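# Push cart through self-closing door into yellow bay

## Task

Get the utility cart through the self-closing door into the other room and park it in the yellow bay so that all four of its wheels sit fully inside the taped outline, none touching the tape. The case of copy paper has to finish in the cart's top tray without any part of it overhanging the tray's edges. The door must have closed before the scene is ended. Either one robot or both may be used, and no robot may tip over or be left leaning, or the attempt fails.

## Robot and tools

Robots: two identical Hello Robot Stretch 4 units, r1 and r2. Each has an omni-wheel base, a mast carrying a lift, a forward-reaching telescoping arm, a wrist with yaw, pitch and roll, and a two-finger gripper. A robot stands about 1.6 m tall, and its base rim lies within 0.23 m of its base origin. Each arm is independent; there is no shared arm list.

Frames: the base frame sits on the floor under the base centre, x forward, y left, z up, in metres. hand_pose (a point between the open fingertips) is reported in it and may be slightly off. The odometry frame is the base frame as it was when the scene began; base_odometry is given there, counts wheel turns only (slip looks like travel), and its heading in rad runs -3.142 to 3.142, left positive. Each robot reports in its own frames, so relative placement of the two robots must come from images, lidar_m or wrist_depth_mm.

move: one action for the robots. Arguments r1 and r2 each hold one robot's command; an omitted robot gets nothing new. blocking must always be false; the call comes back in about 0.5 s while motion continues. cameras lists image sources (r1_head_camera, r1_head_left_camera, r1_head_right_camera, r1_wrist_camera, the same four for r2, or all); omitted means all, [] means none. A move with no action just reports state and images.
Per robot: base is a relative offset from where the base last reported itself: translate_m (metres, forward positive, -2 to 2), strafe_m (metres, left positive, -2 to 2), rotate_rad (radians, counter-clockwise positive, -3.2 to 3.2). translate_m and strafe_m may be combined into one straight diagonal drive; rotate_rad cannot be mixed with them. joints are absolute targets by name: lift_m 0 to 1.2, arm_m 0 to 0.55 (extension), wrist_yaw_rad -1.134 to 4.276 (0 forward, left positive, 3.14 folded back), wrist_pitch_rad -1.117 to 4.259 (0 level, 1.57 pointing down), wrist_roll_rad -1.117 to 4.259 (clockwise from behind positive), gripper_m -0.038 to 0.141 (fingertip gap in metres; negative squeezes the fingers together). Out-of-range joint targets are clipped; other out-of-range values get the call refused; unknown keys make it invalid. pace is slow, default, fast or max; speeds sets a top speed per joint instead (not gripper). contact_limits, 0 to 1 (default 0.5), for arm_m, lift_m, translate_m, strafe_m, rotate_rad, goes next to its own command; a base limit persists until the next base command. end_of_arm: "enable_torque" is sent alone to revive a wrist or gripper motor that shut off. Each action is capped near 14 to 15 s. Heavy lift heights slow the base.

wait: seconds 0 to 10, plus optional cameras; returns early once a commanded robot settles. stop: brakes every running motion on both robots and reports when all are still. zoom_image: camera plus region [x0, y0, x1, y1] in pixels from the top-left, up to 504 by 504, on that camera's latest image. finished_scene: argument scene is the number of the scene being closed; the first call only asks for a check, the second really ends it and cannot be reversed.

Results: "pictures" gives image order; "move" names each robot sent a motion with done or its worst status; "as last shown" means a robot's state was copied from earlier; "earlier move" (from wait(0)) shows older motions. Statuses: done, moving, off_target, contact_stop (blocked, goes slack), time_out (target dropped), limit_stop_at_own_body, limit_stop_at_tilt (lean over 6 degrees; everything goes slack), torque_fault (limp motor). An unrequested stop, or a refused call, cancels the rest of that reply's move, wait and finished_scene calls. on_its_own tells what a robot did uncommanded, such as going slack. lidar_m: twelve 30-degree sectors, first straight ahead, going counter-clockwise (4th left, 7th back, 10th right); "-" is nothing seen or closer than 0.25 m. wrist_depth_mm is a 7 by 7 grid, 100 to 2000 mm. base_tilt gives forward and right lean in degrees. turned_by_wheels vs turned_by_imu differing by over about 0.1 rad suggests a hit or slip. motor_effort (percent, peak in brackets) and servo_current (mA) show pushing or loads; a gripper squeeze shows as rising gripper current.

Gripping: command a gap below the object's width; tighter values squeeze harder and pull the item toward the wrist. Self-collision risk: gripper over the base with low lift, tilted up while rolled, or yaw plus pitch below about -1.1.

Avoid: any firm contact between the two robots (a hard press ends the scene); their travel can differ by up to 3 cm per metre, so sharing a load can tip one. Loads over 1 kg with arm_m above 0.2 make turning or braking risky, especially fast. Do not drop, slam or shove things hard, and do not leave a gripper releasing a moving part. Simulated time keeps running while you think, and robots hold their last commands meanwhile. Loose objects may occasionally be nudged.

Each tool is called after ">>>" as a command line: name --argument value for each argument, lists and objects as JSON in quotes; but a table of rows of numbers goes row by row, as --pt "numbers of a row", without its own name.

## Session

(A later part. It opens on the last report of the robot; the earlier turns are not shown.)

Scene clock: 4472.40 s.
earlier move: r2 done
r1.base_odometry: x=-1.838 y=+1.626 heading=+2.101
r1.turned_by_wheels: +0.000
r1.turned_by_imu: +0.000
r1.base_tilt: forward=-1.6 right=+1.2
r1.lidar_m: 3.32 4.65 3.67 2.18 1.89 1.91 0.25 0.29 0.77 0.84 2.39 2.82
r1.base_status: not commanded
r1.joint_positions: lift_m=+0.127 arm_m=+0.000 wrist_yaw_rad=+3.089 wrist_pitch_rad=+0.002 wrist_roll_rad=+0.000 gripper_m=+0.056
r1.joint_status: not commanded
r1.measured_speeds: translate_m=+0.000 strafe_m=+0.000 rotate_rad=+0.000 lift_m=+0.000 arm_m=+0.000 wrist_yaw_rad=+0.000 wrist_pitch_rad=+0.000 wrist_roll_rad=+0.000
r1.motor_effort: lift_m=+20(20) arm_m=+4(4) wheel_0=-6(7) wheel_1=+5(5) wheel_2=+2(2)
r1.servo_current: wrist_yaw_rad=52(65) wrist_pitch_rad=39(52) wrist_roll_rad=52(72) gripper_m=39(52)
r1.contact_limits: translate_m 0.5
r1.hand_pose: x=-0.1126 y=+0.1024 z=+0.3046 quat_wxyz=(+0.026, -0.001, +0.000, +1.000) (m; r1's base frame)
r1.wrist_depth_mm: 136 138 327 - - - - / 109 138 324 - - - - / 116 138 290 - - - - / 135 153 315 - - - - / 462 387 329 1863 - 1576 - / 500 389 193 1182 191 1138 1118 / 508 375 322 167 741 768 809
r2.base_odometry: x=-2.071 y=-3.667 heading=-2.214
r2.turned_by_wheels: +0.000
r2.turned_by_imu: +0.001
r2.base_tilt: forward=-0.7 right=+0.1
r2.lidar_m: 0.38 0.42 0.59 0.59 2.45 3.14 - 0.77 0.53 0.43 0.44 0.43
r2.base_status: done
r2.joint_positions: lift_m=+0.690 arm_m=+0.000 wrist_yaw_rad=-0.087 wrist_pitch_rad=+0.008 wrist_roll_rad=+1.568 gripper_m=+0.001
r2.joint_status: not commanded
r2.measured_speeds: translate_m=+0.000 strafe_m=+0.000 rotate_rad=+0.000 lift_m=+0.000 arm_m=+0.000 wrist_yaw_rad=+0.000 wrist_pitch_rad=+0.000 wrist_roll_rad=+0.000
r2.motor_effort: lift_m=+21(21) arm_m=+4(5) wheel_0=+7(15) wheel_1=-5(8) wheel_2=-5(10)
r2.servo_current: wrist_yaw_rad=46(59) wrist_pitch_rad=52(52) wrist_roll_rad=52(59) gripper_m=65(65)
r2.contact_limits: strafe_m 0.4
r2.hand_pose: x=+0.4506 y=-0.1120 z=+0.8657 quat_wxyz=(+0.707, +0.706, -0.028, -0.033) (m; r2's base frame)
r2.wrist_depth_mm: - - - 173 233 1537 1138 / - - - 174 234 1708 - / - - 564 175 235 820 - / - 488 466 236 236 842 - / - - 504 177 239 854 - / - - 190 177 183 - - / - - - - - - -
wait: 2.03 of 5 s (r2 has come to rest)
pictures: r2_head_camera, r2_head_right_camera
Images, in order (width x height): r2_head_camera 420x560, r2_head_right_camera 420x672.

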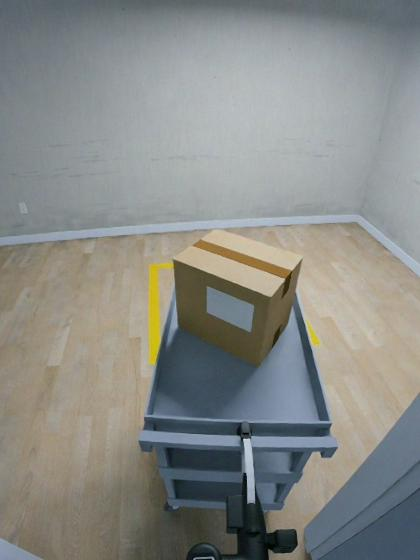

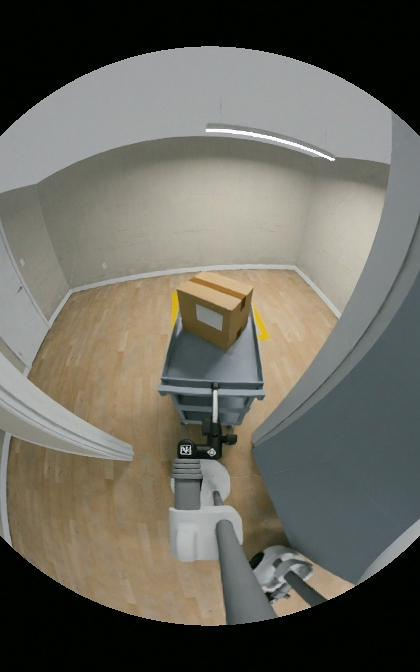

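>>> move --r2 '{"base": {"translate_m": 0.25, "strafe_m": -0.029}, "pace": "slow", "contact_limits": {"translate_m": 0.4}}' --blocking false --cameras '[]'

>>> wait --seconds 5 --cameras '["r2_head_camera", "r2_head_right_camera"]'

>>> zoom_image --camera "r2_head_camera" --region '[130, 385, 200, 465]'

>>> zoom_image --camera "r2_head_camera" --region '[270, 390, 420, 560]'

>>> zoom_image --camera "r2_head_camera" --region '[100, 200, 370, 440]'

Scene clock: 4536.83 s.
move: r2 moving
r1.base_odometry: x=-1.838 y=+1.626 heading=+2.101
r1.turned_by_wheels: +0.000
r1.turned_by_imu: +0.000
r1.base_tilt: forward=-1.6 right=+1.3
r1.lidar_m: 3.31 4.67 3.68 2.18 1.90 1.90 0.25 0.29 0.77 0.86 2.37 2.81
r1.base_status: not commanded
r1.joint_positions: lift_m=+0.127 arm_m=+0.000 wrist_yaw_rad=+3.089 wrist_pitch_rad=+0.002 wrist_roll_rad=+0.000 gripper_m=+0.056
r1.joint_status: not commanded
r1.measured_speeds: translate_m=+0.000 strafe_m=+0.000 rotate_rad=+0.000 lift_m=+0.000 arm_m=+0.000 wrist_yaw_rad=+0.000 wrist_pitch_rad=+0.000 wrist_roll_rad=+0.000
r1.motor_effort: lift_m=+20(20) arm_m=+4(4) wheel_0=-6(7) wheel_1=+5(5) wheel_2=+2(2)
r1.servo_current: wrist_yaw_rad=52(65) wrist_pitch_rad=39(46) wrist_roll_rad=33(59) gripper_m=46(46)
r1.contact_limits: translate_m 0.5
r1.hand_pose: x=-0.1126 y=+0.1024 z=+0.3046 quat_wxyz=(+0.026, -0.001, +0.000, +1.000) (m; r1's base frame)
r1.wrist_depth_mm: 136 137 325 - - - - / 109 139 322 - - - - / 116 139 291 - - - - / 135 153 314 - - - - / 459 384 332 1921 - 1661 - / 504 389 193 1182 190 1160 1138 / 517 377 320 167 750 768 831
r2.base_odometry: x=-2.080 y=-3.676 heading=-2.214
r2.turned_by_wheels: +0.000
r2.turned_by_imu: +0.000
r2.base_tilt: forward=-0.6 right=+0.1
r2.lidar_m: 0.40 0.42 0.57 0.59 2.45 3.14 - 0.80 0.52 0.42 0.43 0.42
r2.base_status: translate_m moving; strafe_m moving
r2.joint_positions: lift_m=+0.690 arm_m=+0.000 wrist_yaw_rad=-0.087 wrist_pitch_rad=+0.008 wrist_roll_rad=+1.568 gripper_m=+0.001
r2.joint_status: not commanded
r2.measured_speeds: translate_m=+0.047 strafe_m=-0.006 rotate_rad=-0.002 lift_m=+0.000 arm_m=+0.000 wrist_yaw_rad=-0.013 wrist_pitch_rad=+0.000 wrist_roll_rad=+0.000
r2.motor_effort: lift_m=+21(21) arm_m=+4(4) wheel_0=+7(13) wheel_1=+6(6) wheel_2=-11(11)
r2.servo_current: wrist_yaw_rad=46(52) wrist_pitch_rad=52(52) wrist_roll_rad=46(59) gripper_m=65(72)
r2.contact_limits: translate_m 0.4
r2.hand_pose: x=+0.4506 y=-0.1122 z=+0.8657 quat_wxyz=(+0.707, +0.706, -0.028, -0.034) (m; r2's base frame)
r2.wrist_depth_mm: - - - 176 236 1499 1138 / - - - 177 237 1661 - / - - 597 177 236 820 - / - 504 469 237 237 831 - / - - 500 177 237 842 - / - - 189 177 182 - - / - - 609 - - - -
pictures: none
No camera images: "cameras" was empty.

Scene clock: 4540.13 s.
earlier move: r2 done
r1.base_odometry: x=-1.838 y=+1.626 heading=+2.101
r1.turned_by_wheels: +0.000
r1.turned_by_imu: +0.000
r1.base_tilt: forward=-1.6 right=+1.3
r1.lidar_m: 3.28 4.67 3.65 2.18 1.90 1.90 0.25 0.33 1.00 1.43 2.36 2.82
r1.base_status: not commanded
r1.joint_positions: lift_m=+0.127 arm_m=+0.000 wrist_yaw_rad=+3.089 wrist_pitch_rad=+0.002 wrist_roll_rad=+0.000 gripper_m=+0.056
r1.joint_status: not commanded
r1.measured_speeds: translate_m=+0.000 strafe_m=+0.000 rotate_rad=+0.000 lift_m=+0.000 arm_m=+0.000 wrist_yaw_rad=+0.000 wrist_pitch_rad=+0.000 wrist_roll_rad=+0.000
r1.motor_effort: lift_m=+20(20) arm_m=+4(4) wheel_0=-6(7) wheel_1=+5(5) wheel_2=+2(2)
r1.servo_current: wrist_yaw_rad=59(65) wrist_pitch_rad=46(52) wrist_roll_rad=52(72) gripper_m=46(52)
r1.contact_limits: translate_m 0.5
r1.hand_pose: x=-0.1126 y=+0.1024 z=+0.3046 quat_wxyz=(+0.026, -0.001, +0.000, +1.000) (m; r1's base frame)
r1.wrist_depth_mm: 136 138 327 - - - - / 109 138 322 - - - - / 116 139 290 - - - - / 135 153 314 - - - - / 459 384 332 1863 - 1661 - / 504 387 193 1182 190 1160 1118 / 508 379 322 167 750 778 820
r2.base_odometry: x=-2.244 y=-3.849 heading=-2.214
r2.turned_by_wheels: +0.000
r2.turned_by_imu: +0.000
r2.base_tilt: forward=-0.7 right=+0.0
r2.lidar_m: 0.39 0.44 2.64 0.56 2.54 3.21 1.11 0.70 0.40 0.36 0.38 0.42
r2.base_status: done
r2.joint_positions: lift_m=+0.690 arm_m=+0.000 wrist_yaw_rad=-0.089 wrist_pitch_rad=+0.008 wrist_roll_rad=+1.568 gripper_m=+0.001
r2.joint_status: not commanded
r2.measured_speeds: translate_m=+0.000 strafe_m=+0.000 rotate_rad=+0.000 lift_m=+0.000 arm_m=+0.000 wrist_yaw_rad=+0.000 wrist_pitch_rad=+0.000 wrist_roll_rad=+0.000
r2.motor_effort: lift_m=+21(21) arm_m=+4(5) wheel_0=+3(13) wheel_1=+4(8) wheel_2=-8(14)
r2.servo_current: wrist_yaw_rad=39(59) wrist_pitch_rad=46(59) wrist_roll_rad=46(59) gripper_m=59(72)
r2.contact_limits: translate_m 0.4
r2.hand_pose: x=+0.4504 y=-0.1126 z=+0.8657 quat_wxyz=(+0.707, +0.706, -0.029, -0.034) (m; r2's base frame)
r2.wrist_depth_mm: - - - 176 236 1499 1138 / - - - 176 236 1618 - / - - 597 177 237 809 - / - 500 469 237 237 842 - / - - 500 177 237 842 - / - - 189 177 182 - - / - - 603 - - - -
wait: 3.30 of 5 s (r2 has come to rest)
pictures: r2_head_camera, r2_head_right_camera
Images, in order (width x height): r2_head_camera 420x560, r2_head_right_camera 420x672.

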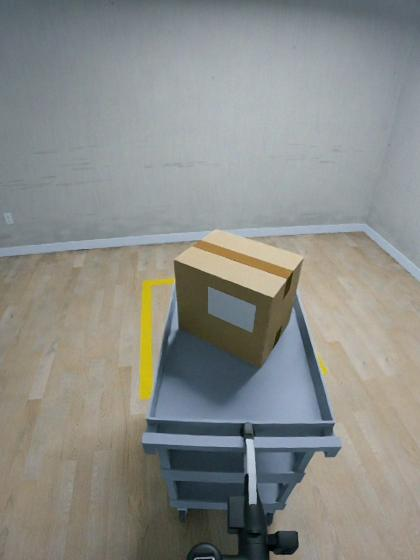

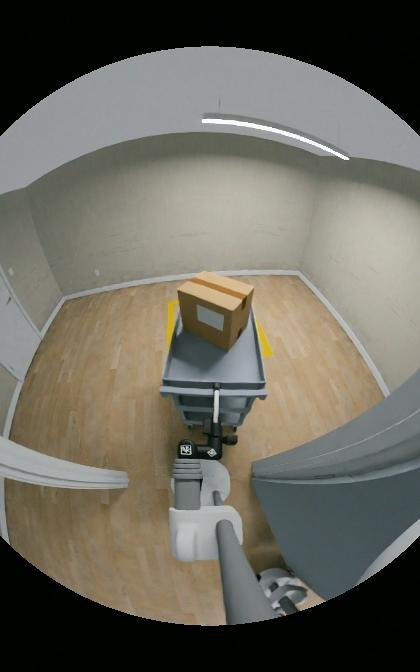

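Scaled by 6.300 from the camera's 420x560 image, which has a finer 1200x1600 frame.

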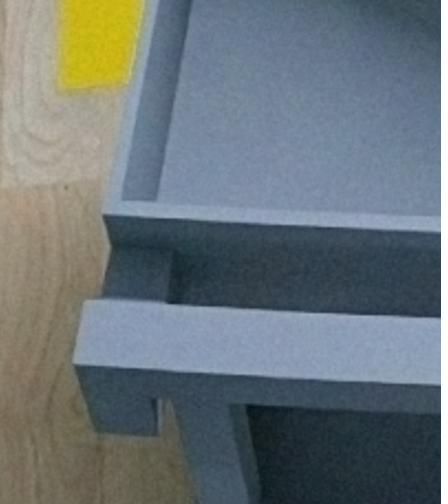

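Scaled by 2.965 from the camera's 420x560 image, which has a finer 1200x1600 frame.

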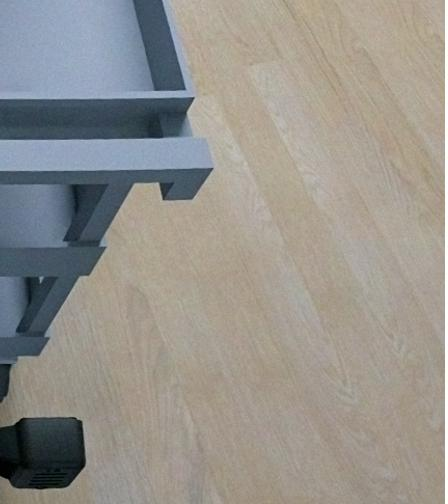

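Scaled by 1.867 from the camera's 420x560 image, which has a finer 1200x1600 frame.

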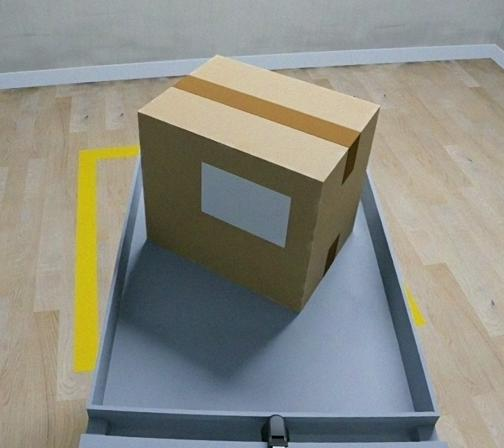

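>>> move --r2 '{"base": {"translate_m": 0.27, "strafe_m": -0.003}, "pace": "slow", "contact_limits": {"translate_m": 0.4}}' --blocking false --cameras '[]'

>>> wait --seconds 5 --cameras '["r2_head_camera", "r2_head_right_camera"]'

>>> zoom_image --camera "r2_head_camera" --region '[130, 385, 200, 465]'

>>> zoom_image --camera "r2_head_camera" --region '[270, 390, 420, 560]'

>>> zoom_image --camera "r2_head_camera" --region '[100, 220, 370, 460]'

Scene clock: 4561.87 s.
move: r2 moving
r1.base_odometry: x=-1.838 y=+1.626 heading=+2.101
r1.turned_by_wheels: +0.000
r1.turned_by_imu: +0.000
r1.base_tilt: forward=-1.6 right=+1.3
r1.lidar_m: 3.30 4.67 3.67 2.19 1.90 1.89 0.25 0.30 1.02 1.46 2.38 2.81
r1.base_status: not commanded
r1.joint_positions: lift_m=+0.127 arm_m=+0.000 wrist_yaw_rad=+3.089 wrist_pitch_rad=+0.002 wrist_roll_rad=+0.000 gripper_m=+0.056
r1.joint_status: not commanded
r1.measured_speeds: translate_m=+0.000 strafe_m=+0.000 rotate_rad=+0.000 lift_m=+0.000 arm_m=+0.000 wrist_yaw_rad=+0.000 wrist_pitch_rad=+0.000 wrist_roll_rad=+0.000
r1.motor_effort: lift_m=+20(20) arm_m=+4(4) wheel_0=-6(6) wheel_1=+5(5) wheel_2=+2(2)
r1.servo_current: wrist_yaw_rad=39(52) wrist_pitch_rad=46(46) wrist_roll_rad=39(65) gripper_m=39(46)
r1.contact_limits: translate_m 0.5
r1.hand_pose: x=-0.1126 y=+0.1024 z=+0.3046 quat_wxyz=(+0.026, -0.001, +0.000, +1.000) (m; r1's base frame)
r1.wrist_depth_mm: 136 138 325 - - - - / 109 138 322 - - - - / 116 139 290 - - - - / 135 153 312 - - - - / 459 384 330 1983 - 1576 - / 504 389 193 1205 190 1160 1118 / 508 375 322 167 741 778 809
r2.base_odometry: x=-2.252 y=-3.859 heading=-2.214
r2.turned_by_wheels: +0.000
r2.turned_by_imu: +0.000
r2.base_tilt: forward=-0.7 right=+0.1
r2.lidar_m: 0.39 0.43 2.64 0.59 2.54 3.24 1.09 0.71 0.40 0.34 0.40 0.43
r2.base_status: translate_m moving; strafe_m moving
r2.joint_positions: lift_m=+0.690 arm_m=+0.000 wrist_yaw_rad=-0.089 wrist_pitch_rad=+0.008 wrist_roll_rad=+1.568 gripper_m=+0.001
r2.joint_status: not commanded
r2.measured_speeds: translate_m=+0.048 strafe_m=-0.001 rotate_rad=-0.001 lift_m=+0.000 arm_m=+0.000 wrist_yaw_rad=+0.000 wrist_pitch_rad=+0.000 wrist_roll_rad=+0.000
r2.motor_effort: lift_m=+21(21) arm_m=+4(4) wheel_0=+7(7) wheel_1=+6(6) wheel_2=-13(13)
r2.servo_current: wrist_yaw_rad=52(52) wrist_pitch_rad=52(59) wrist_roll_rad=46(59) gripper_m=59(65)
r2.contact_limits: translate_m 0.4
r2.hand_pose: x=+0.4504 y=-0.1126 z=+0.8657 quat_wxyz=(+0.707, +0.706, -0.029, -0.034) (m; r2's base frame)
r2.wrist_depth_mm: - - - 177 237 1537 1078 / - - - 176 237 1661 - / - - 597 177 237 820 - / - 504 477 237 238 831 - / - - 500 177 238 842 - / - - 189 177 183 - - / - - - - - - -
pictures: none
No camera images: "cameras" was empty.

Scene clock: 4565.33 s.
earlier move: r2 done
r1.base_odometry: x=-1.838 y=+1.626 heading=+2.101
r1.turned_by_wheels: +0.000
r1.turned_by_imu: +0.000
r1.base_tilt: forward=-1.6 right=+1.3
r1.lidar_m: 3.29 4.67 3.65 2.20 1.90 1.93 0.25 0.32 1.24 1.46 2.38 2.81
r1.base_status: not commanded
r1.joint_positions: lift_m=+0.127 arm_m=+0.000 wrist_yaw_rad=+3.089 wrist_pitch_rad=+0.002 wrist_roll_rad=+0.000 gripper_m=+0.056
r1.joint_status: not commanded
r1.measured_speeds: translate_m=+0.000 strafe_m=+0.000 rotate_rad=+0.000 lift_m=+0.000 arm_m=+0.000 wrist_yaw_rad=+0.000 wrist_pitch_rad=+0.000 wrist_roll_rad=+0.000
r1.motor_effort: lift_m=+20(20) arm_m=+4(4) wheel_0=-6(7) wheel_1=+5(5) wheel_2=+2(2)
r1.servo_current: wrist_yaw_rad=46(65) wrist_pitch_rad=46(52) wrist_roll_rad=39(65) gripper_m=39(46)
r1.contact_limits: translate_m 0.5
r1.hand_pose: x=-0.1126 y=+0.1024 z=+0.3046 quat_wxyz=(+0.026, -0.001, +0.000, +1.000) (m; r1's base frame)
r1.wrist_depth_mm: 136 138 327 - - - - / 109 138 324 - - - - / 116 138 289 - - - - / 135 153 314 - - - - / 459 387 330 1921 - 1661 - / 508 387 193 1229 190 1160 1118 / 508 375 320 167 741 778 809
r2.base_odometry: x=-2.408 y=-4.063 heading=-2.214
r2.turned_by_wheels: +0.000
r2.turned_by_imu: +0.000
r2.base_tilt: forward=-0.7 right=+0.1
r2.lidar_m: 0.40 0.46 2.71 1.20 0.65 3.24 1.29 0.58 0.39 0.48 2.28 0.40
r2.base_status: done
r2.joint_positions: lift_m=+0.690 arm_m=+0.000 wrist_yaw_rad=-0.089 wrist_pitch_rad=+0.008 wrist_roll_rad=+1.568 gripper_m=+0.001
r2.joint_status: not commanded
r2.measured_speeds: translate_m=+0.000 strafe_m=+0.000 rotate_rad=+0.000 lift_m=+0.000 arm_m=+0.000 wrist_yaw_rad=+0.000 wrist_pitch_rad=+0.000 wrist_roll_rad=+0.000
r2.motor_effort: lift_m=+21(21) arm_m=+4(5) wheel_0=+4(8) wheel_1=+3(7) wheel_2=-7(14)
r2.servo_current: wrist_yaw_rad=46(65) wrist_pitch_rad=46(59) wrist_roll_rad=46(59) gripper_m=59(72)
r2.contact_limits: translate_m 0.4
r2.hand_pose: x=+0.4504 y=-0.1126 z=+0.8657 quat_wxyz=(+0.707, +0.706, -0.029, -0.034) (m; r2's base frame)
r2.wrist_depth_mm: - - - 170 229 1618 1229 / - - - 172 231 1576 - / - - 549 173 233 842 - / - 480 466 234 236 831 - / - - 512 176 236 854 - / - - 190 177 183 - - / - - - - - - -
wait: 3.47 of 5 s (r2 has come to rest)
pictures: r2_head_camera, r2_head_right_camera
Images, in order (width x height): r2_head_camera 420x560, r2_head_right_camera 420x672.

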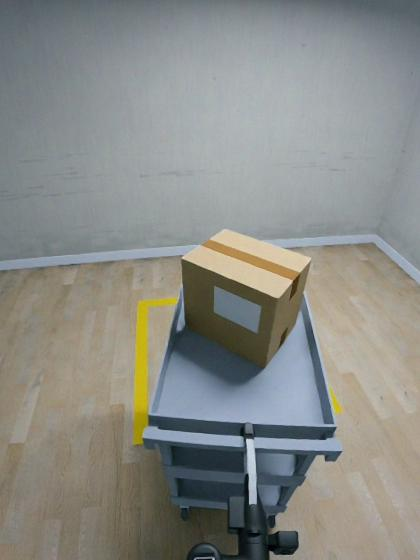

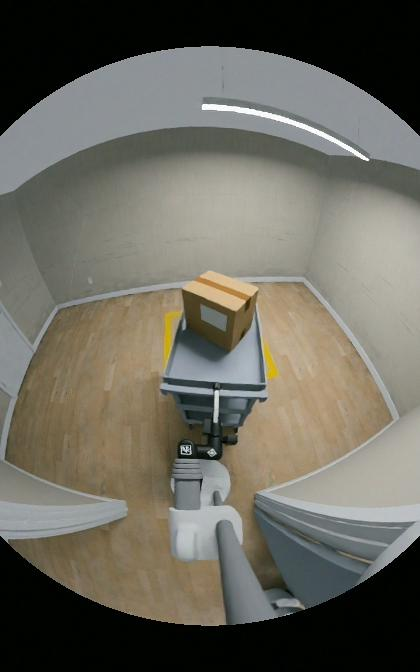

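Scaled by 6.300 from the camera's 420x560 image, which has a finer 1200x1600 frame.

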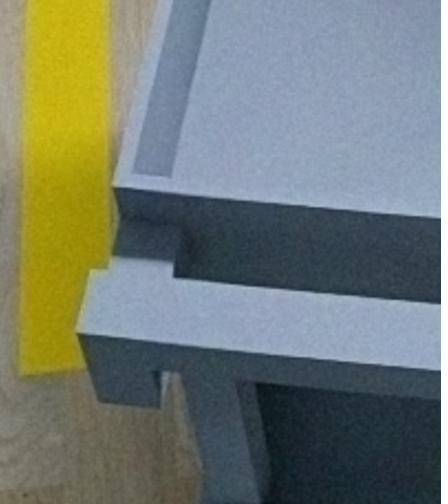

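Scaled by 2.965 from the camera's 420x560 image, which has a finer 1200x1600 frame.

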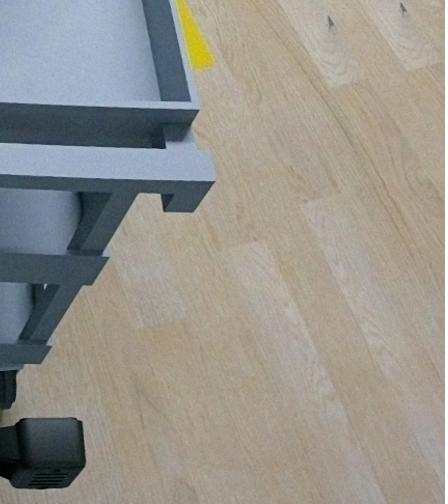

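Scaled by 1.867 from the camera's 420x560 image, which has a finer 1200x1600 frame.

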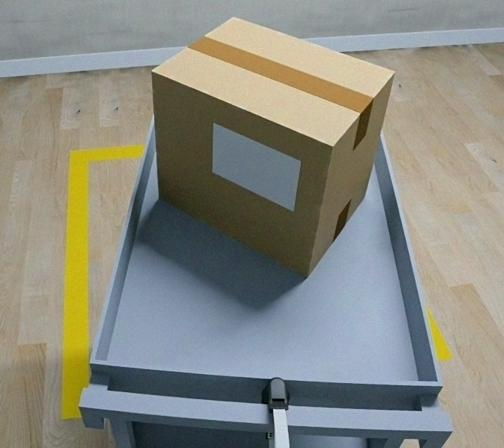

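>>> wait --seconds 0 --cameras '["r2_head_camera", "r2_head_left_camera", "r2_head_right_camera", "r1_head_camera"]'

Scene clock: 4591.03 s.
r1.base_odometry: x=-1.838 y=+1.626 heading=+2.101
r1.turned_by_wheels: +0.000
r1.turned_by_imu: +0.000
r1.base_tilt: forward=-1.6 right=+1.3
r1.lidar_m: 3.32 4.67 3.66 2.16 1.90 1.90 0.25 0.29 1.22 1.46 2.37 2.80
r1.base_status: not commanded
r1.joint_positions: lift_m=+0.127 arm_m=+0.000 wrist_yaw_rad=+3.089 wrist_pitch_rad=+0.002 wrist_roll_rad=+0.000 gripper_m=+0.056
r1.joint_status: not commanded
r1.measured_speeds: translate_m=+0.000 strafe_m=+0.000 rotate_rad=+0.000 lift_m=+0.000 arm_m=+0.000 wrist_yaw_rad=+0.000 wrist_pitch_rad=+0.000 wrist_roll_rad=+0.000
r1.motor_effort: lift_m=+20(20) arm_m=+4(4) wheel_0=-6(7) wheel_1=+5(5) wheel_2=+2(2)
r1.servo_current: wrist_yaw_rad=59(65) wrist_pitch_rad=46(52) wrist_roll_rad=46(65) gripper_m=46(46)
r1.contact_limits: translate_m 0.5
r1.hand_pose: x=-0.1126 y=+0.1024 z=+0.3046 quat_wxyz=(+0.026, -0.001, +0.000, +1.000) (m; r1's base frame)
r1.wrist_depth_mm: 136 138 327 - - - - / 109 138 322 - - - - / 116 139 291 - - - - / 135 153 314 - - - - / 459 384 330 1921 - 1576 - / 504 389 193 1160 191 1182 1118 / 508 375 322 167 741 778 820
r2.base_odometry: x=-2.408 y=-4.063 heading=-2.214
r2.turned_by_wheels: +0.000
r2.turned_by_imu: +0.000
r2.base_tilt: forward=-0.7 right=+0.1
r2.lidar_m: 0.40 0.42 2.69 1.14 0.66 3.27 1.31 0.55 0.41 0.49 2.28 0.43
r2.base_status: done
r2.joint_positions: lift_m=+0.690 arm_m=+0.000 wrist_yaw_rad=-0.089 wrist_pitch_rad=+0.008 wrist_roll_rad=+1.568 gripper_m=+0.001
r2.joint_status: not commanded
r2.measured_speeds: translate_m=+0.000 strafe_m=+0.000 rotate_rad=+0.000 lift_m=+0.000 arm_m=+0.000 wrist_yaw_rad=+0.000 wrist_pitch_rad=+0.000 wrist_roll_rad=+0.000
r2.motor_effort: lift_m=+21(21) arm_m=+4(5) wheel_0=+4(8) wheel_1=+4(7) wheel_2=-7(14)
r2.servo_current: wrist_yaw_rad=39(65) wrist_pitch_rad=52(59) wrist_roll_rad=39(59) gripper_m=65(72)
r2.contact_limits: translate_m 0.4
r2.hand_pose: x=+0.4504 y=-0.1126 z=+0.8657 quat_wxyz=(+0.707, +0.706, -0.029, -0.034) (m; r2's base frame)
r2.wrist_depth_mm: - - - 170 229 1618 1205 / - - - 172 231 1537 - / - - 549 174 234 831 - / - 480 466 234 235 831 - / - - 512 176 236 842 - / - - 190 178 183 - - / - - - - - - -
pictures: r1_head_camera, r2_head_camera, r2_head_left_camera, r2_head_right_camera
Images, in order (width x height): r1_head_camera 420x560, r2_head_camera 420x560, r2_head_left_camera 420x672, r2_head_right_camera 420x672.

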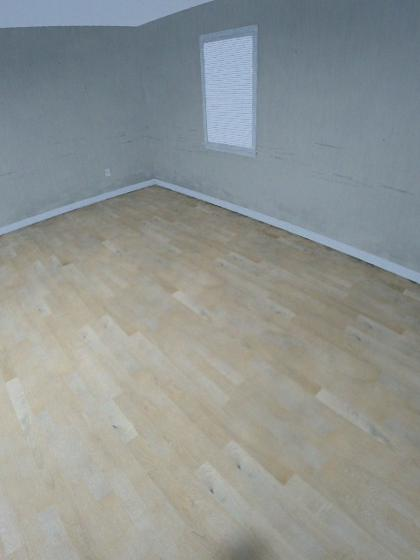

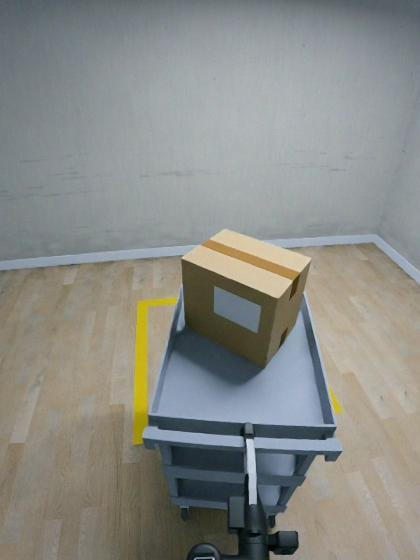

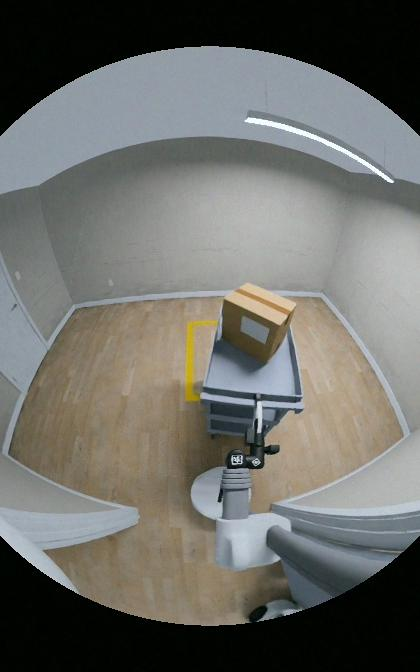

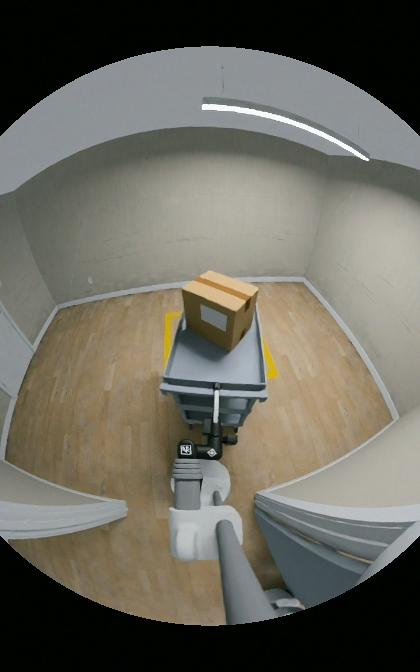

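>>> move --r2 '{"base": {"translate_m": 0.3, "strafe_m": -0.025}, "pace": "slow", "contact_limits": {"translate_m": 0.4}}' --blocking false --cameras '[]'

>>> wait --seconds 6 --cameras '["r2_head_camera", "r2_head_left_camera", "r2_head_right_camera"]'

>>> zoom_image --camera "r2_head_camera" --region '[100, 220, 370, 520]'

>>> zoom_image --camera "r2_head_camera" --region '[130, 385, 200, 465]'

>>> zoom_image --camera "r2_head_camera" --region '[270, 390, 420, 560]'

Scene clock: 4607.60 s.
move: r2 moving
r1.base_odometry: x=-1.838 y=+1.626 heading=+2.101
r1.turned_by_wheels: +0.000
r1.turned_by_imu: +0.000
r1.base_tilt: forward=-1.6 right=+1.2
r1.lidar_m: 3.30 4.66 3.68 2.16 1.90 1.90 0.25 0.32 1.27 1.47 2.37 2.81
r1.base_status: not commanded
r1.joint_positions: lift_m=+0.127 arm_m=+0.000 wrist_yaw_rad=+3.089 wrist_pitch_rad=+0.002 wrist_roll_rad=+0.000 gripper_m=+0.056
r1.joint_status: not commanded
r1.measured_speeds: translate_m=+0.000 strafe_m=+0.000 rotate_rad=+0.000 lift_m=+0.000 arm_m=+0.000 wrist_yaw_rad=+0.000 wrist_pitch_rad=+0.000 wrist_roll_rad=+0.000
r1.motor_effort: lift_m=+20(20) arm_m=+4(4) wheel_0=-6(6) wheel_1=+4(5) wheel_2=+2(2)
r1.servo_current: wrist_yaw_rad=52(59) wrist_pitch_rad=46(52) wrist_roll_rad=52(59) gripper_m=46(46)
r1.contact_limits: translate_m 0.5
r1.hand_pose: x=-0.1126 y=+0.1024 z=+0.3046 quat_wxyz=(+0.026, -0.001, +0.000, +1.000) (m; r1's base frame)
r1.wrist_depth_mm: 136 138 325 - - - - / 109 138 325 - - - - / 116 139 291 - - - - / 135 153 314 - - - - / 462 384 329 1863 - 1618 - / 500 387 193 1205 190 1160 1138 / 512 377 320 167 741 768 820
r2.base_odometry: x=-2.417 y=-4.073 heading=-2.214
r2.turned_by_wheels: +0.000
r2.turned_by_imu: +0.000
r2.base_tilt: forward=-0.7 right=+0.1
r2.lidar_m: 0.39 0.45 2.70 1.27 0.67 3.27 1.31 0.56 0.39 0.55 2.27 0.42
r2.base_status: translate_m moving; strafe_m moving
r2.joint_positions: lift_m=+0.690 arm_m=+0.000 wrist_yaw_rad=-0.089 wrist_pitch_rad=+0.008 wrist_roll_rad=+1.568 gripper_m=+0.001
r2.joint_status: not commanded
r2.measured_speeds: translate_m=+0.049 strafe_m=-0.004 rotate_rad=+0.001 lift_m=+0.000 arm_m=+0.000 wrist_yaw_rad=+0.000 wrist_pitch_rad=+0.000 wrist_roll_rad=+0.000
r2.motor_effort: lift_m=+21(21) arm_m=+4(5) wheel_0=+4(11) wheel_1=+6(6) wheel_2=-12(13)
r2.servo_current: wrist_yaw_rad=52(59) wrist_pitch_rad=46(59) wrist_roll_rad=39(59) gripper_m=59(65)
r2.contact_limits: translate_m 0.4
r2.hand_pose: x=+0.4504 y=-0.1126 z=+0.8657 quat_wxyz=(+0.707, +0.706, -0.029, -0.034) (m; r2's base frame)
r2.wrist_depth_mm: - - - 170 229 1618 1205 / - - - 171 231 1537 - / - - 549 173 233 798 - / - 477 469 233 236 842 - / - - 512 176 237 842 - / - - 189 177 182 - - / - - - - - - -
pictures: none
No camera images: "cameras" was empty.

Scene clock: 4611.40 s.
earlier move: r2 done
r1.base_odometry: x=-1.838 y=+1.626 heading=+2.101
r1.turned_by_wheels: +0.000
r1.turned_by_imu: +0.000
r1.base_tilt: forward=-1.6 right=+1.3
r1.lidar_m: 3.32 4.68 3.70 2.18 1.91 1.91 0.25 0.31 1.52 1.45 2.36 2.80
r1.base_status: not commanded
r1.joint_positions: lift_m=+0.127 arm_m=+0.000 wrist_yaw_rad=+3.089 wrist_pitch_rad=+0.002 wrist_roll_rad=+0.000 gripper_m=+0.056
r1.joint_status: not commanded
r1.measured_speeds: translate_m=+0.000 strafe_m=+0.000 rotate_rad=+0.000 lift_m=+0.000 arm_m=+0.000 wrist_yaw_rad=+0.000 wrist_pitch_rad=+0.000 wrist_roll_rad=+0.000
r1.motor_effort: lift_m=+20(20) arm_m=+4(4) wheel_0=-6(7) wheel_1=+5(5) wheel_2=+2(2)
r1.servo_current: wrist_yaw_rad=46(72) wrist_pitch_rad=52(52) wrist_roll_rad=46(72) gripper_m=46(52)
r1.contact_limits: translate_m 0.5
r1.hand_pose: x=-0.1126 y=+0.1024 z=+0.3046 quat_wxyz=(+0.026, -0.001, +0.000, +1.000) (m; r1's base frame)
r1.wrist_depth_mm: 136 138 325 - - - - / 109 138 324 - - - - / 116 138 291 - - - - / 135 153 314 - - - - / 459 379 332 1863 - 1576 - / 504 392 193 1182 191 1160 1118 / 508 375 320 167 741 768 809
r2.base_odometry: x=-2.608 y=-4.288 heading=-2.213
r2.turned_by_wheels: +0.001
r2.turned_by_imu: +0.002
r2.base_tilt: forward=-0.7 right=+0.1
r2.lidar_m: 0.40 0.44 2.73 2.56 0.83 0.88 1.53 0.57 0.59 1.34 2.24 0.43
r2.base_status: done
r2.joint_positions: lift_m=+0.690 arm_m=+0.000 wrist_yaw_rad=-0.088 wrist_pitch_rad=+0.008 wrist_roll_rad=+1.568 gripper_m=+0.001
r2.joint_status: not commanded
r2.measured_speeds: translate_m=+0.000 strafe_m=+0.000 rotate_rad=+0.000 lift_m=+0.000 arm_m=+0.000 wrist_yaw_rad=+0.000 wrist_pitch_rad=+0.000 wrist_roll_rad=+0.000
r2.motor_effort: lift_m=+21(21) arm_m=+4(5) wheel_0=+7(11) wheel_1=+6(8) wheel_2=-4(13)
r2.servo_current: wrist_yaw_rad=46(59) wrist_pitch_rad=59(59) wrist_roll_rad=52(65) gripper_m=59(72)
r2.contact_limits: translate_m 0.4
r2.hand_pose: x=+0.4505 y=-0.1124 z=+0.8657 quat_wxyz=(+0.707, +0.706, -0.028, -0.034) (m; r2's base frame)
r2.wrist_depth_mm: - - - 163 221 1618 1138 / - - - 166 224 788 - / - - 517 170 229 820 - / - 484 466 231 233 831 - / - - 521 175 236 - - / - - 189 177 184 - - / - - - - - - -
wait: 3.80 of 6 s (r2 has come to rest)
pictures: r2_head_camera, r2_head_left_camera, r2_head_right_camera
Images, in order (width x height): r2_head_camera 420x560, r2_head_left_camera 420x672, r2_head_right_camera 420x672.

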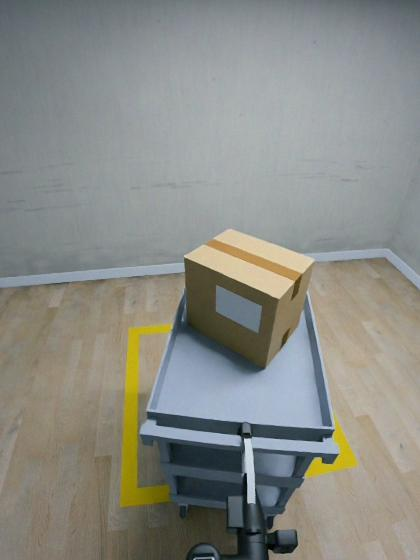

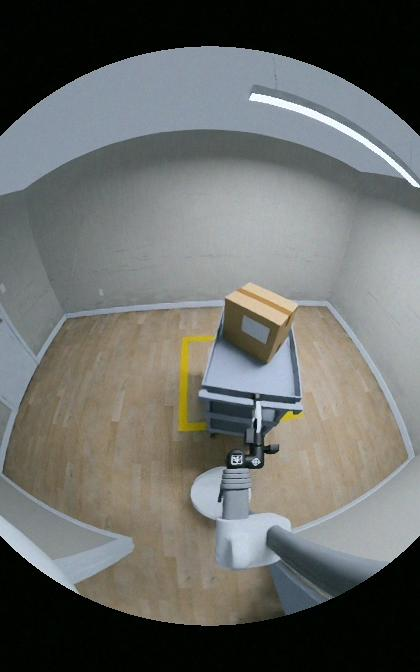

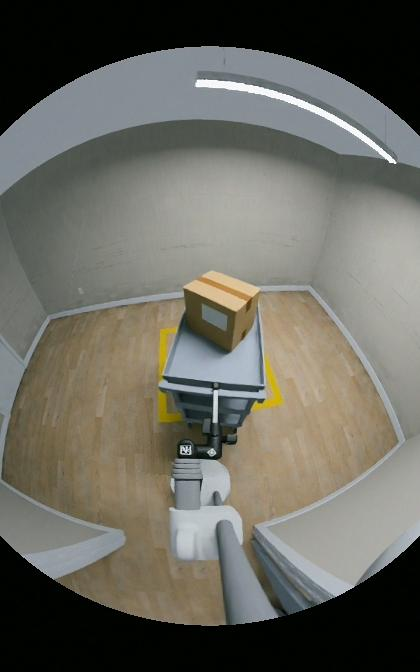

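Scaled by 1.680 from the camera's 420x560 image, which has a finer 1200x1600 frame.

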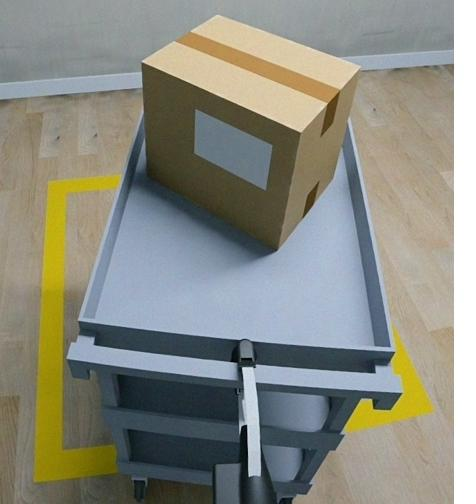

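Scaled by 6.300 from the camera's 420x560 image, which has a finer 1200x1600 frame.

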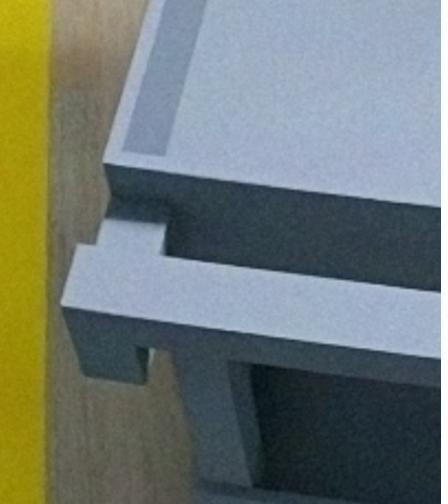

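Scaled by 2.965 from the camera's 420x560 image, which has a finer 1200x1600 frame.

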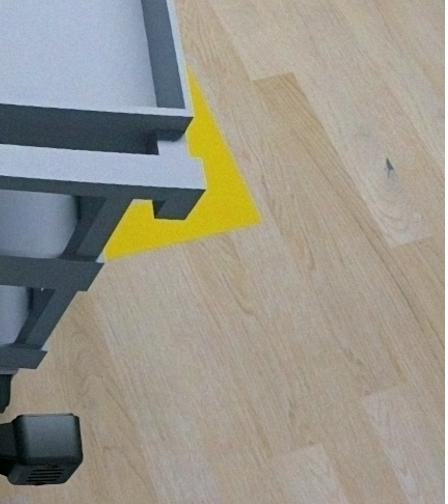

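>>> move --r2 '{"base": {"translate_m": 0.2, "strafe_m": -0.03}, "pace": "slow", "contact_limits": {"translate_m": 0.4}}' --blocking false --cameras '[]'

>>> wait --seconds 5 --cameras '["r2_head_camera", "r2_head_left_camera", "r2_head_right_camera"]'

>>> zoom_image --camera "r2_head_camera" --region '[100, 260, 370, 560]'

Scene clock: 4660.47 s.
move: r2 moving
r1.base_odometry: x=-1.838 y=+1.626 heading=+2.101
r1.turned_by_wheels: +0.000
r1.turned_by_imu: +0.000
r1.base_tilt: forward=-1.6 right=+1.3
r1.lidar_m: 3.33 4.67 3.66 2.16 1.89 1.90 0.25 0.30 1.52 1.46 2.35 2.83
r1.base_status: not commanded
r1.joint_positions: lift_m=+0.127 arm_m=+0.000 wrist_yaw_rad=+3.089 wrist_pitch_rad=+0.002 wrist_roll_rad=+0.000 gripper_m=+0.056
r1.joint_status: not commanded
r1.measured_speeds: translate_m=+0.000 strafe_m=+0.000 rotate_rad=+0.000 lift_m=+0.000 arm_m=+0.000 wrist_yaw_rad=+0.000 wrist_pitch_rad=+0.000 wrist_roll_rad=+0.000
r1.motor_effort: lift_m=+20(20) arm_m=+4(4) wheel_0=-6(7) wheel_1=+5(5) wheel_2=+2(2)
r1.servo_current: wrist_yaw_rad=33(65) wrist_pitch_rad=39(52) wrist_roll_rad=52(65) gripper_m=39(46)
r1.contact_limits: translate_m 0.5
r1.hand_pose: x=-0.1126 y=+0.1024 z=+0.3046 quat_wxyz=(+0.026, -0.001, +0.000, +1.000) (m; r1's base frame)
r1.wrist_depth_mm: 136 138 325 - - - - / 109 138 322 - - - - / 116 139 291 - - - - / 135 152 312 - - - - / 462 384 330 1921 - 1618 - / 508 389 193 1182 190 1160 1138 / 508 377 322 166 732 768 809
r2.base_odometry: x=-2.617 y=-4.297 heading=-2.213
r2.turned_by_wheels: +0.000
r2.turned_by_imu: +0.001
r2.base_tilt: forward=-0.7 right=+0.1
r2.lidar_m: 0.40 0.46 2.74 2.56 0.83 0.91 1.53 0.57 0.61 1.36 2.24 0.42
r2.base_status: translate_m moving; strafe_m moving
r2.joint_positions: lift_m=+0.690 arm_m=+0.000 wrist_yaw_rad=-0.088 wrist_pitch_rad=+0.008 wrist_roll_rad=+1.568 gripper_m=+0.001
r2.joint_status: not commanded
r2.measured_speeds: translate_m=+0.049 strafe_m=-0.007 rotate_rad=+0.002 lift_m=+0.000 arm_m=+0.000 wrist_yaw_rad=+0.000 wrist_pitch_rad=+0.000 wrist_roll_rad=+0.000
r2.motor_effort: lift_m=+21(21) arm_m=+4(4) wheel_0=+7(11) wheel_1=+6(8) wheel_2=-11(11)
r2.servo_current: wrist_yaw_rad=39(65) wrist_pitch_rad=52(52) wrist_roll_rad=33(59) gripper_m=65(65)
r2.contact_limits: translate_m 0.4
r2.hand_pose: x=+0.4505 y=-0.1124 z=+0.8657 quat_wxyz=(+0.707, +0.706, -0.028, -0.034) (m; r2's base frame)
r2.wrist_depth_mm: - - - 163 221 1618 1160 / - - - 166 224 798 - / - - 517 169 229 820 - / - 484 462 230 232 831 - / - - 521 174 235 809 - / - - 188 176 184 - - / - - - - - - -
pictures: none
No camera images: "cameras" was empty.

Scene clock: 4663.27 s.
earlier move: r2 done
r1.base_odometry: x=-1.838 y=+1.626 heading=+2.101
r1.turned_by_wheels: +0.000
r1.turned_by_imu: +0.000
r1.base_tilt: forward=-1.6 right=+1.3
r1.lidar_m: 3.33 4.68 3.67 2.16 1.90 1.91 0.25 0.29 1.72 1.48 2.38 2.81
r1.base_status: not commanded
r1.joint_positions: lift_m=+0.127 arm_m=+0.000 wrist_yaw_rad=+3.089 wrist_pitch_rad=+0.002 wrist_roll_rad=+0.000 gripper_m=+0.056
r1.joint_status: not commanded
r1.measured_speeds: translate_m=+0.000 strafe_m=+0.000 rotate_rad=+0.000 lift_m=+0.000 arm_m=+0.000 wrist_yaw_rad=+0.000 wrist_pitch_rad=+0.000 wrist_roll_rad=+0.000
r1.motor_effort: lift_m=+20(20) arm_m=+4(4) wheel_0=-6(7) wheel_1=+5(5) wheel_2=+2(2)
r1.servo_current: wrist_yaw_rad=46(65) wrist_pitch_rad=46(52) wrist_roll_rad=59(65) gripper_m=46(46)
r1.contact_limits: translate_m 0.5
r1.hand_pose: x=-0.1126 y=+0.1024 z=+0.3046 quat_wxyz=(+0.026, -0.001, +0.000, +1.000) (m; r1's base frame)
r1.wrist_depth_mm: 136 138 325 - - - - / 109 138 322 - - - - / 116 139 290 - - - - / 135 153 314 - - - - / 459 384 329 1983 - 1576 - / 500 384 193 1182 190 1182 1138 / 508 377 319 167 741 768 820
r2.base_odometry: x=-2.752 y=-4.430 heading=-2.213
r2.turned_by_wheels: +0.000
r2.turned_by_imu: +0.001
r2.base_tilt: forward=-0.7 right=+0.1
r2.lidar_m: 0.40 0.46 2.81 2.60 1.06 1.00 1.71 0.72 0.88 1.88 2.17 0.43
r2.base_status: done
r2.joint_positions: lift_m=+0.690 arm_m=+0.000 wrist_yaw_rad=-0.087 wrist_pitch_rad=+0.008 wrist_roll_rad=+1.568 gripper_m=+0.001
r2.joint_status: not commanded
r2.measured_speeds: translate_m=+0.000 strafe_m=+0.000 rotate_rad=+0.000 lift_m=+0.000 arm_m=+0.000 wrist_yaw_rad=+0.000 wrist_pitch_rad=+0.000 wrist_roll_rad=+0.000
r2.motor_effort: lift_m=+21(21) arm_m=+4(5) wheel_0=+6(12) wheel_1=+5(8) wheel_2=-5(11)
r2.servo_current: wrist_yaw_rad=39(65) wrist_pitch_rad=46(52) wrist_roll_rad=59(72) gripper_m=65(72)
r2.contact_limits: translate_m 0.4
r2.hand_pose: x=+0.4505 y=-0.1123 z=+0.8657 quat_wxyz=(+0.707, +0.706, -0.028, -0.034) (m; r2's base frame)
r2.wrist_depth_mm: - - - 164 223 1618 1160 / - - - 167 226 1537 - / - - 521 170 229 820 - / - 459 466 232 233 831 - / - 521 521 175 236 820 - / - - 189 177 184 - - / - 116 - - - - -
wait: 2.80 of 5 s (r2 has come to rest)
pictures: r2_head_camera, r2_head_left_camera, r2_head_right_camera
Images, in order (width x height): r2_head_camera 420x560, r2_head_left_camera 420x672, r2_head_right_camera 420x672.

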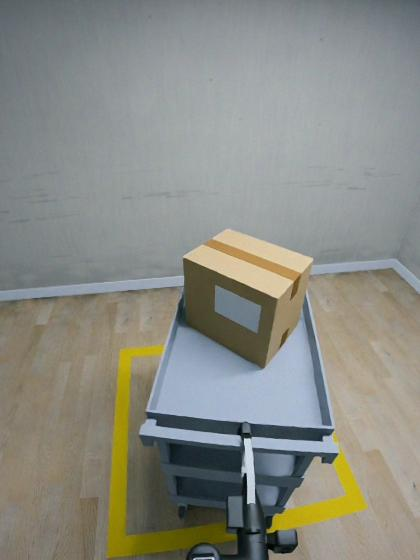

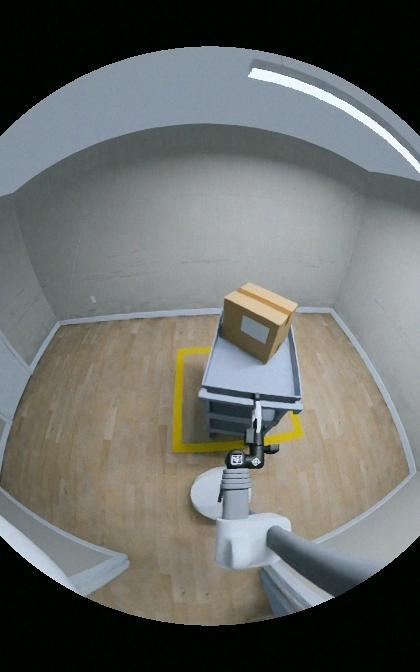

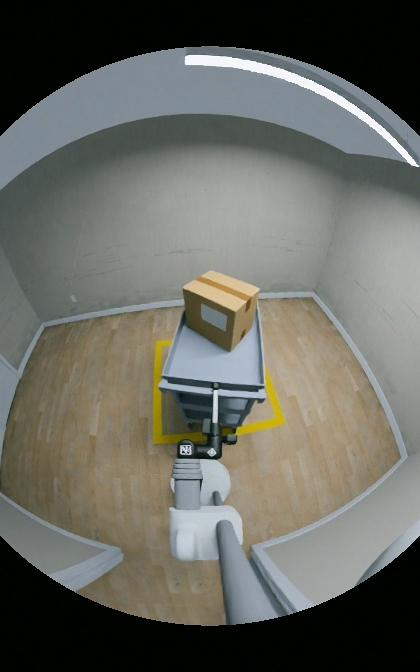

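Scaled by 1.680 from the camera's 420x560 image, which has a finer 1200x1600 frame.

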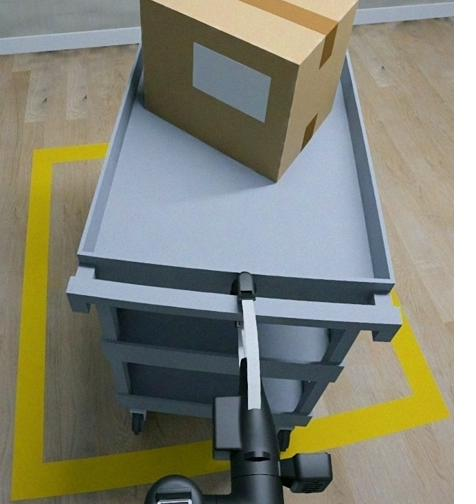

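>>> move --r2 '{"base": {"translate_m": 0.185, "strafe_m": -0.025}, "pace": "slow", "contact_limits": {"translate_m": 0.4}}' --blocking false --cameras '[]'

>>> wait --seconds 5 --cameras '["r2_head_camera", "r2_head_left_camera", "r2_head_right_camera"]'

>>> zoom_image --camera "r2_head_camera" --region '[100, 260, 400, 560]'

>>> zoom_image --camera "r2_head_left_camera" --region '[140, 310, 340, 510]'

>>> zoom_image --camera "r2_head_right_camera" --region '[120, 310, 320, 510]'

Scene clock: 4681.87 s.
move: r2 moving
r1.base_odometry: x=-1.838 y=+1.626 heading=+2.101
r1.turned_by_wheels: +0.000
r1.turned_by_imu: +0.000
r1.base_tilt: forward=-1.6 right=+1.3
r1.lidar_m: 3.33 4.67 3.68 2.18 1.89 1.90 0.25 0.30 1.71 1.49 2.40 2.82
r1.base_status: not commanded
r1.joint_positions: lift_m=+0.127 arm_m=+0.000 wrist_yaw_rad=+3.089 wrist_pitch_rad=+0.002 wrist_roll_rad=+0.000 gripper_m=+0.056
r1.joint_status: not commanded
r1.measured_speeds: translate_m=+0.000 strafe_m=+0.000 rotate_rad=+0.000 lift_m=+0.000 arm_m=+0.000 wrist_yaw_rad=+0.000 wrist_pitch_rad=+0.000 wrist_roll_rad=+0.000
r1.motor_effort: lift_m=+20(20) arm_m=+4(4) wheel_0=-6(7) wheel_1=+5(5) wheel_2=+2(2)
r1.servo_current: wrist_yaw_rad=65(65) wrist_pitch_rad=39(46) wrist_roll_rad=46(59) gripper_m=39(46)
r1.contact_limits: translate_m 0.5
r1.hand_pose: x=-0.1126 y=+0.1024 z=+0.3046 quat_wxyz=(+0.026, -0.001, +0.000, +1.000) (m; r1's base frame)
r1.wrist_depth_mm: 136 138 325 - - - - / 109 138 324 - - - - / 116 139 290 - - - - / 135 153 314 - - - - / 459 382 330 1863 - 1618 - / 508 389 193 1182 190 1182 1138 / 508 375 322 167 732 768 820
r2.base_odometry: x=-2.761 y=-4.439 heading=-2.213
r2.turned_by_wheels: +0.000
r2.turned_by_imu: +0.001
r2.base_tilt: forward=-0.7 right=+0.1
r2.lidar_m: 0.40 0.43 2.79 2.60 1.07 0.99 1.72 0.71 0.87 1.92 2.19 0.43
r2.base_status: translate_m moving; strafe_m moving
r2.joint_positions: lift_m=+0.690 arm_m=+0.000 wrist_yaw_rad=-0.087 wrist_pitch_rad=+0.008 wrist_roll_rad=+1.568 gripper_m=+0.001
r2.joint_status: not commanded
r2.measured_speeds: translate_m=+0.048 strafe_m=-0.007 rotate_rad=-0.002 lift_m=+0.000 arm_m=+0.000 wrist_yaw_rad=+0.000 wrist_pitch_rad=+0.000 wrist_roll_rad=+0.000
r2.motor_effort: lift_m=+21(21) arm_m=+4(4) wheel_0=+8(10) wheel_1=+8(8) wheel_2=-10(12)
r2.servo_current: wrist_yaw_rad=46(59) wrist_pitch_rad=52(52) wrist_roll_rad=46(52) gripper_m=65(72)
r2.contact_limits: translate_m 0.4
r2.hand_pose: x=+0.4505 y=-0.1123 z=+0.8657 quat_wxyz=(+0.707, +0.706, -0.028, -0.034) (m; r2's base frame)
r2.wrist_depth_mm: - - - 165 222 1618 1138 / - - - 167 225 1430 - / - - 521 170 229 820 - / - 462 462 231 233 831 - / - 517 521 175 236 820 - / - - 189 176 184 - - / - 116 - - - - -
pictures: none
No camera images: "cameras" was empty.

Scene clock: 4684.50 s.
earlier move: r2 done
r1.base_odometry: x=-1.838 y=+1.626 heading=+2.101
r1.turned_by_wheels: +0.000
r1.turned_by_imu: +0.000
r1.base_tilt: forward=-1.6 right=+1.2
r1.lidar_m: 3.32 4.65 3.70 2.19 1.88 1.90 0.25 0.31 1.90 1.47 2.38 2.83
r1.base_status: not commanded
r1.joint_positions: lift_m=+0.127 arm_m=+0.000 wrist_yaw_rad=+3.089 wrist_pitch_rad=+0.002 wrist_roll_rad=+0.000 gripper_m=+0.056
r1.joint_status: not commanded
r1.measured_speeds: translate_m=+0.000 strafe_m=+0.000 rotate_rad=+0.000 lift_m=+0.000 arm_m=+0.000 wrist_yaw_rad=+0.000 wrist_pitch_rad=+0.000 wrist_roll_rad=+0.000
r1.motor_effort: lift_m=+20(20) arm_m=+4(4) wheel_0=-6(7) wheel_1=+5(5) wheel_2=+2(2)
r1.servo_current: wrist_yaw_rad=39(72) wrist_pitch_rad=39(46) wrist_roll_rad=39(65) gripper_m=39(46)
r1.contact_limits: translate_m 0.5
r1.hand_pose: x=-0.1126 y=+0.1024 z=+0.3046 quat_wxyz=(+0.026, -0.001, +0.000, +1.000) (m; r1's base frame)
r1.wrist_depth_mm: 136 138 325 - - - - / 109 138 324 - - - - / 116 139 290 - - - - / 135 153 314 - - - - / 462 384 329 1921 - 1618 - / 500 387 193 1182 191 1160 1138 / 508 377 320 167 741 778 820
r2.base_odometry: x=-2.882 y=-4.563 heading=-2.213
r2.turned_by_wheels: +0.000
r2.turned_by_imu: +0.000
r2.base_tilt: forward=-0.7 right=+0.1
r2.lidar_m: 0.41 0.45 2.60 2.65 1.35 1.14 1.88 0.87 1.09 2.09 2.12 0.41
r2.base_status: done
r2.joint_positions: lift_m=+0.690 arm_m=+0.000 wrist_yaw_rad=-0.087 wrist_pitch_rad=+0.008 wrist_roll_rad=+1.568 gripper_m=+0.001
r2.joint_status: not commanded
r2.measured_speeds: translate_m=+0.000 strafe_m=+0.000 rotate_rad=+0.000 lift_m=+0.000 arm_m=+0.000 wrist_yaw_rad=+0.000 wrist_pitch_rad=+0.000 wrist_roll_rad=+0.000
r2.motor_effort: lift_m=+21(21) arm_m=+4(5) wheel_0=+4(12) wheel_1=+5(8) wheel_2=-6(12)
r2.servo_current: wrist_yaw_rad=39(59) wrist_pitch_rad=52(59) wrist_roll_rad=46(59) gripper_m=65(72)
r2.contact_limits: translate_m 0.4
r2.hand_pose: x=+0.4505 y=-0.1123 z=+0.8657 quat_wxyz=(+0.707, +0.706, -0.028, -0.034) (m; r2's base frame)
r2.wrist_depth_mm: - - - 165 223 1618 1118 / - - - 167 227 750 - / - 496 525 171 230 842 - / - 462 466 232 233 831 - / - 517 521 175 236 820 - / - - 189 177 184 - - / - 116 - - - - -
wait: 2.63 of 5 s (r2 has come to rest)
pictures: r2_head_camera, r2_head_left_camera, r2_head_right_camera
Images, in order (width x height): r2_head_camera 420x560, r2_head_left_camera 420x672, r2_head_right_camera 420x672.

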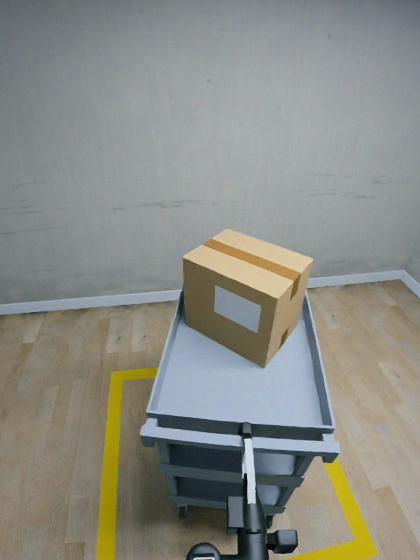

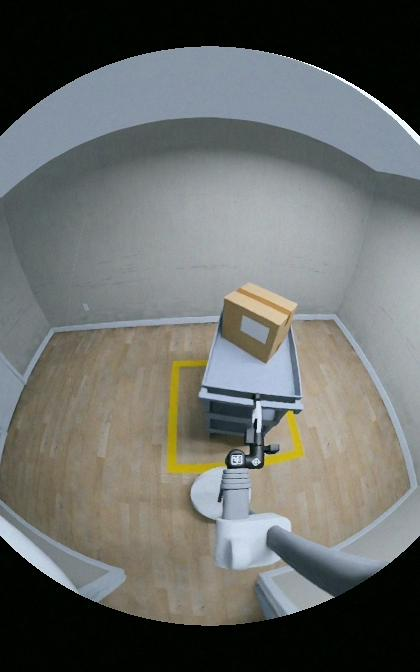

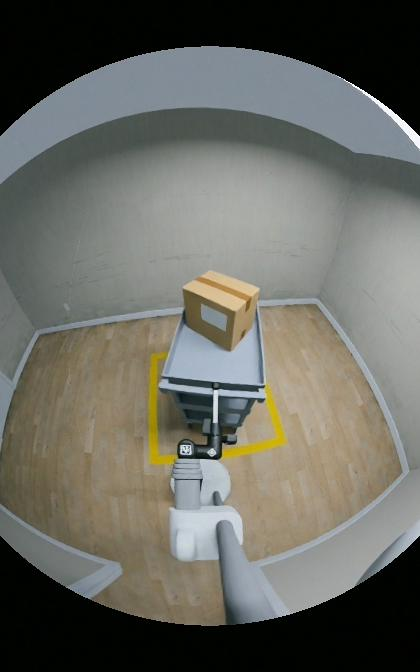

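Scaled by 1.680 from the camera's 420x560 image, which has a finer 1200x1600 frame.

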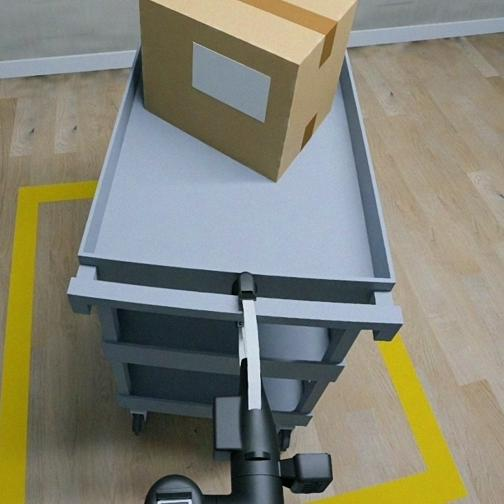

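Scaled by 2.520 from the camera's 420x672 image, which has a finer 600x960 frame.

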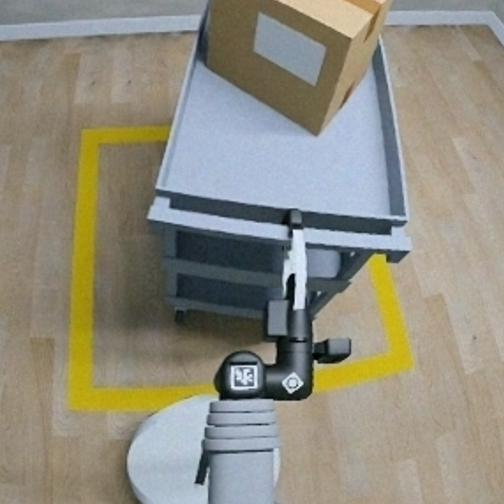

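Scaled by 2.520 from the camera's 420x672 image, which has a finer 600x960 frame.

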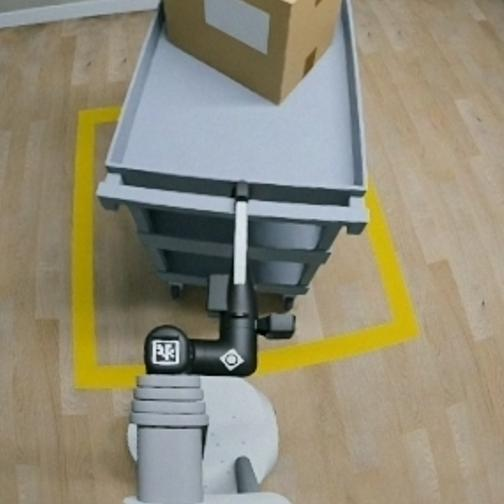

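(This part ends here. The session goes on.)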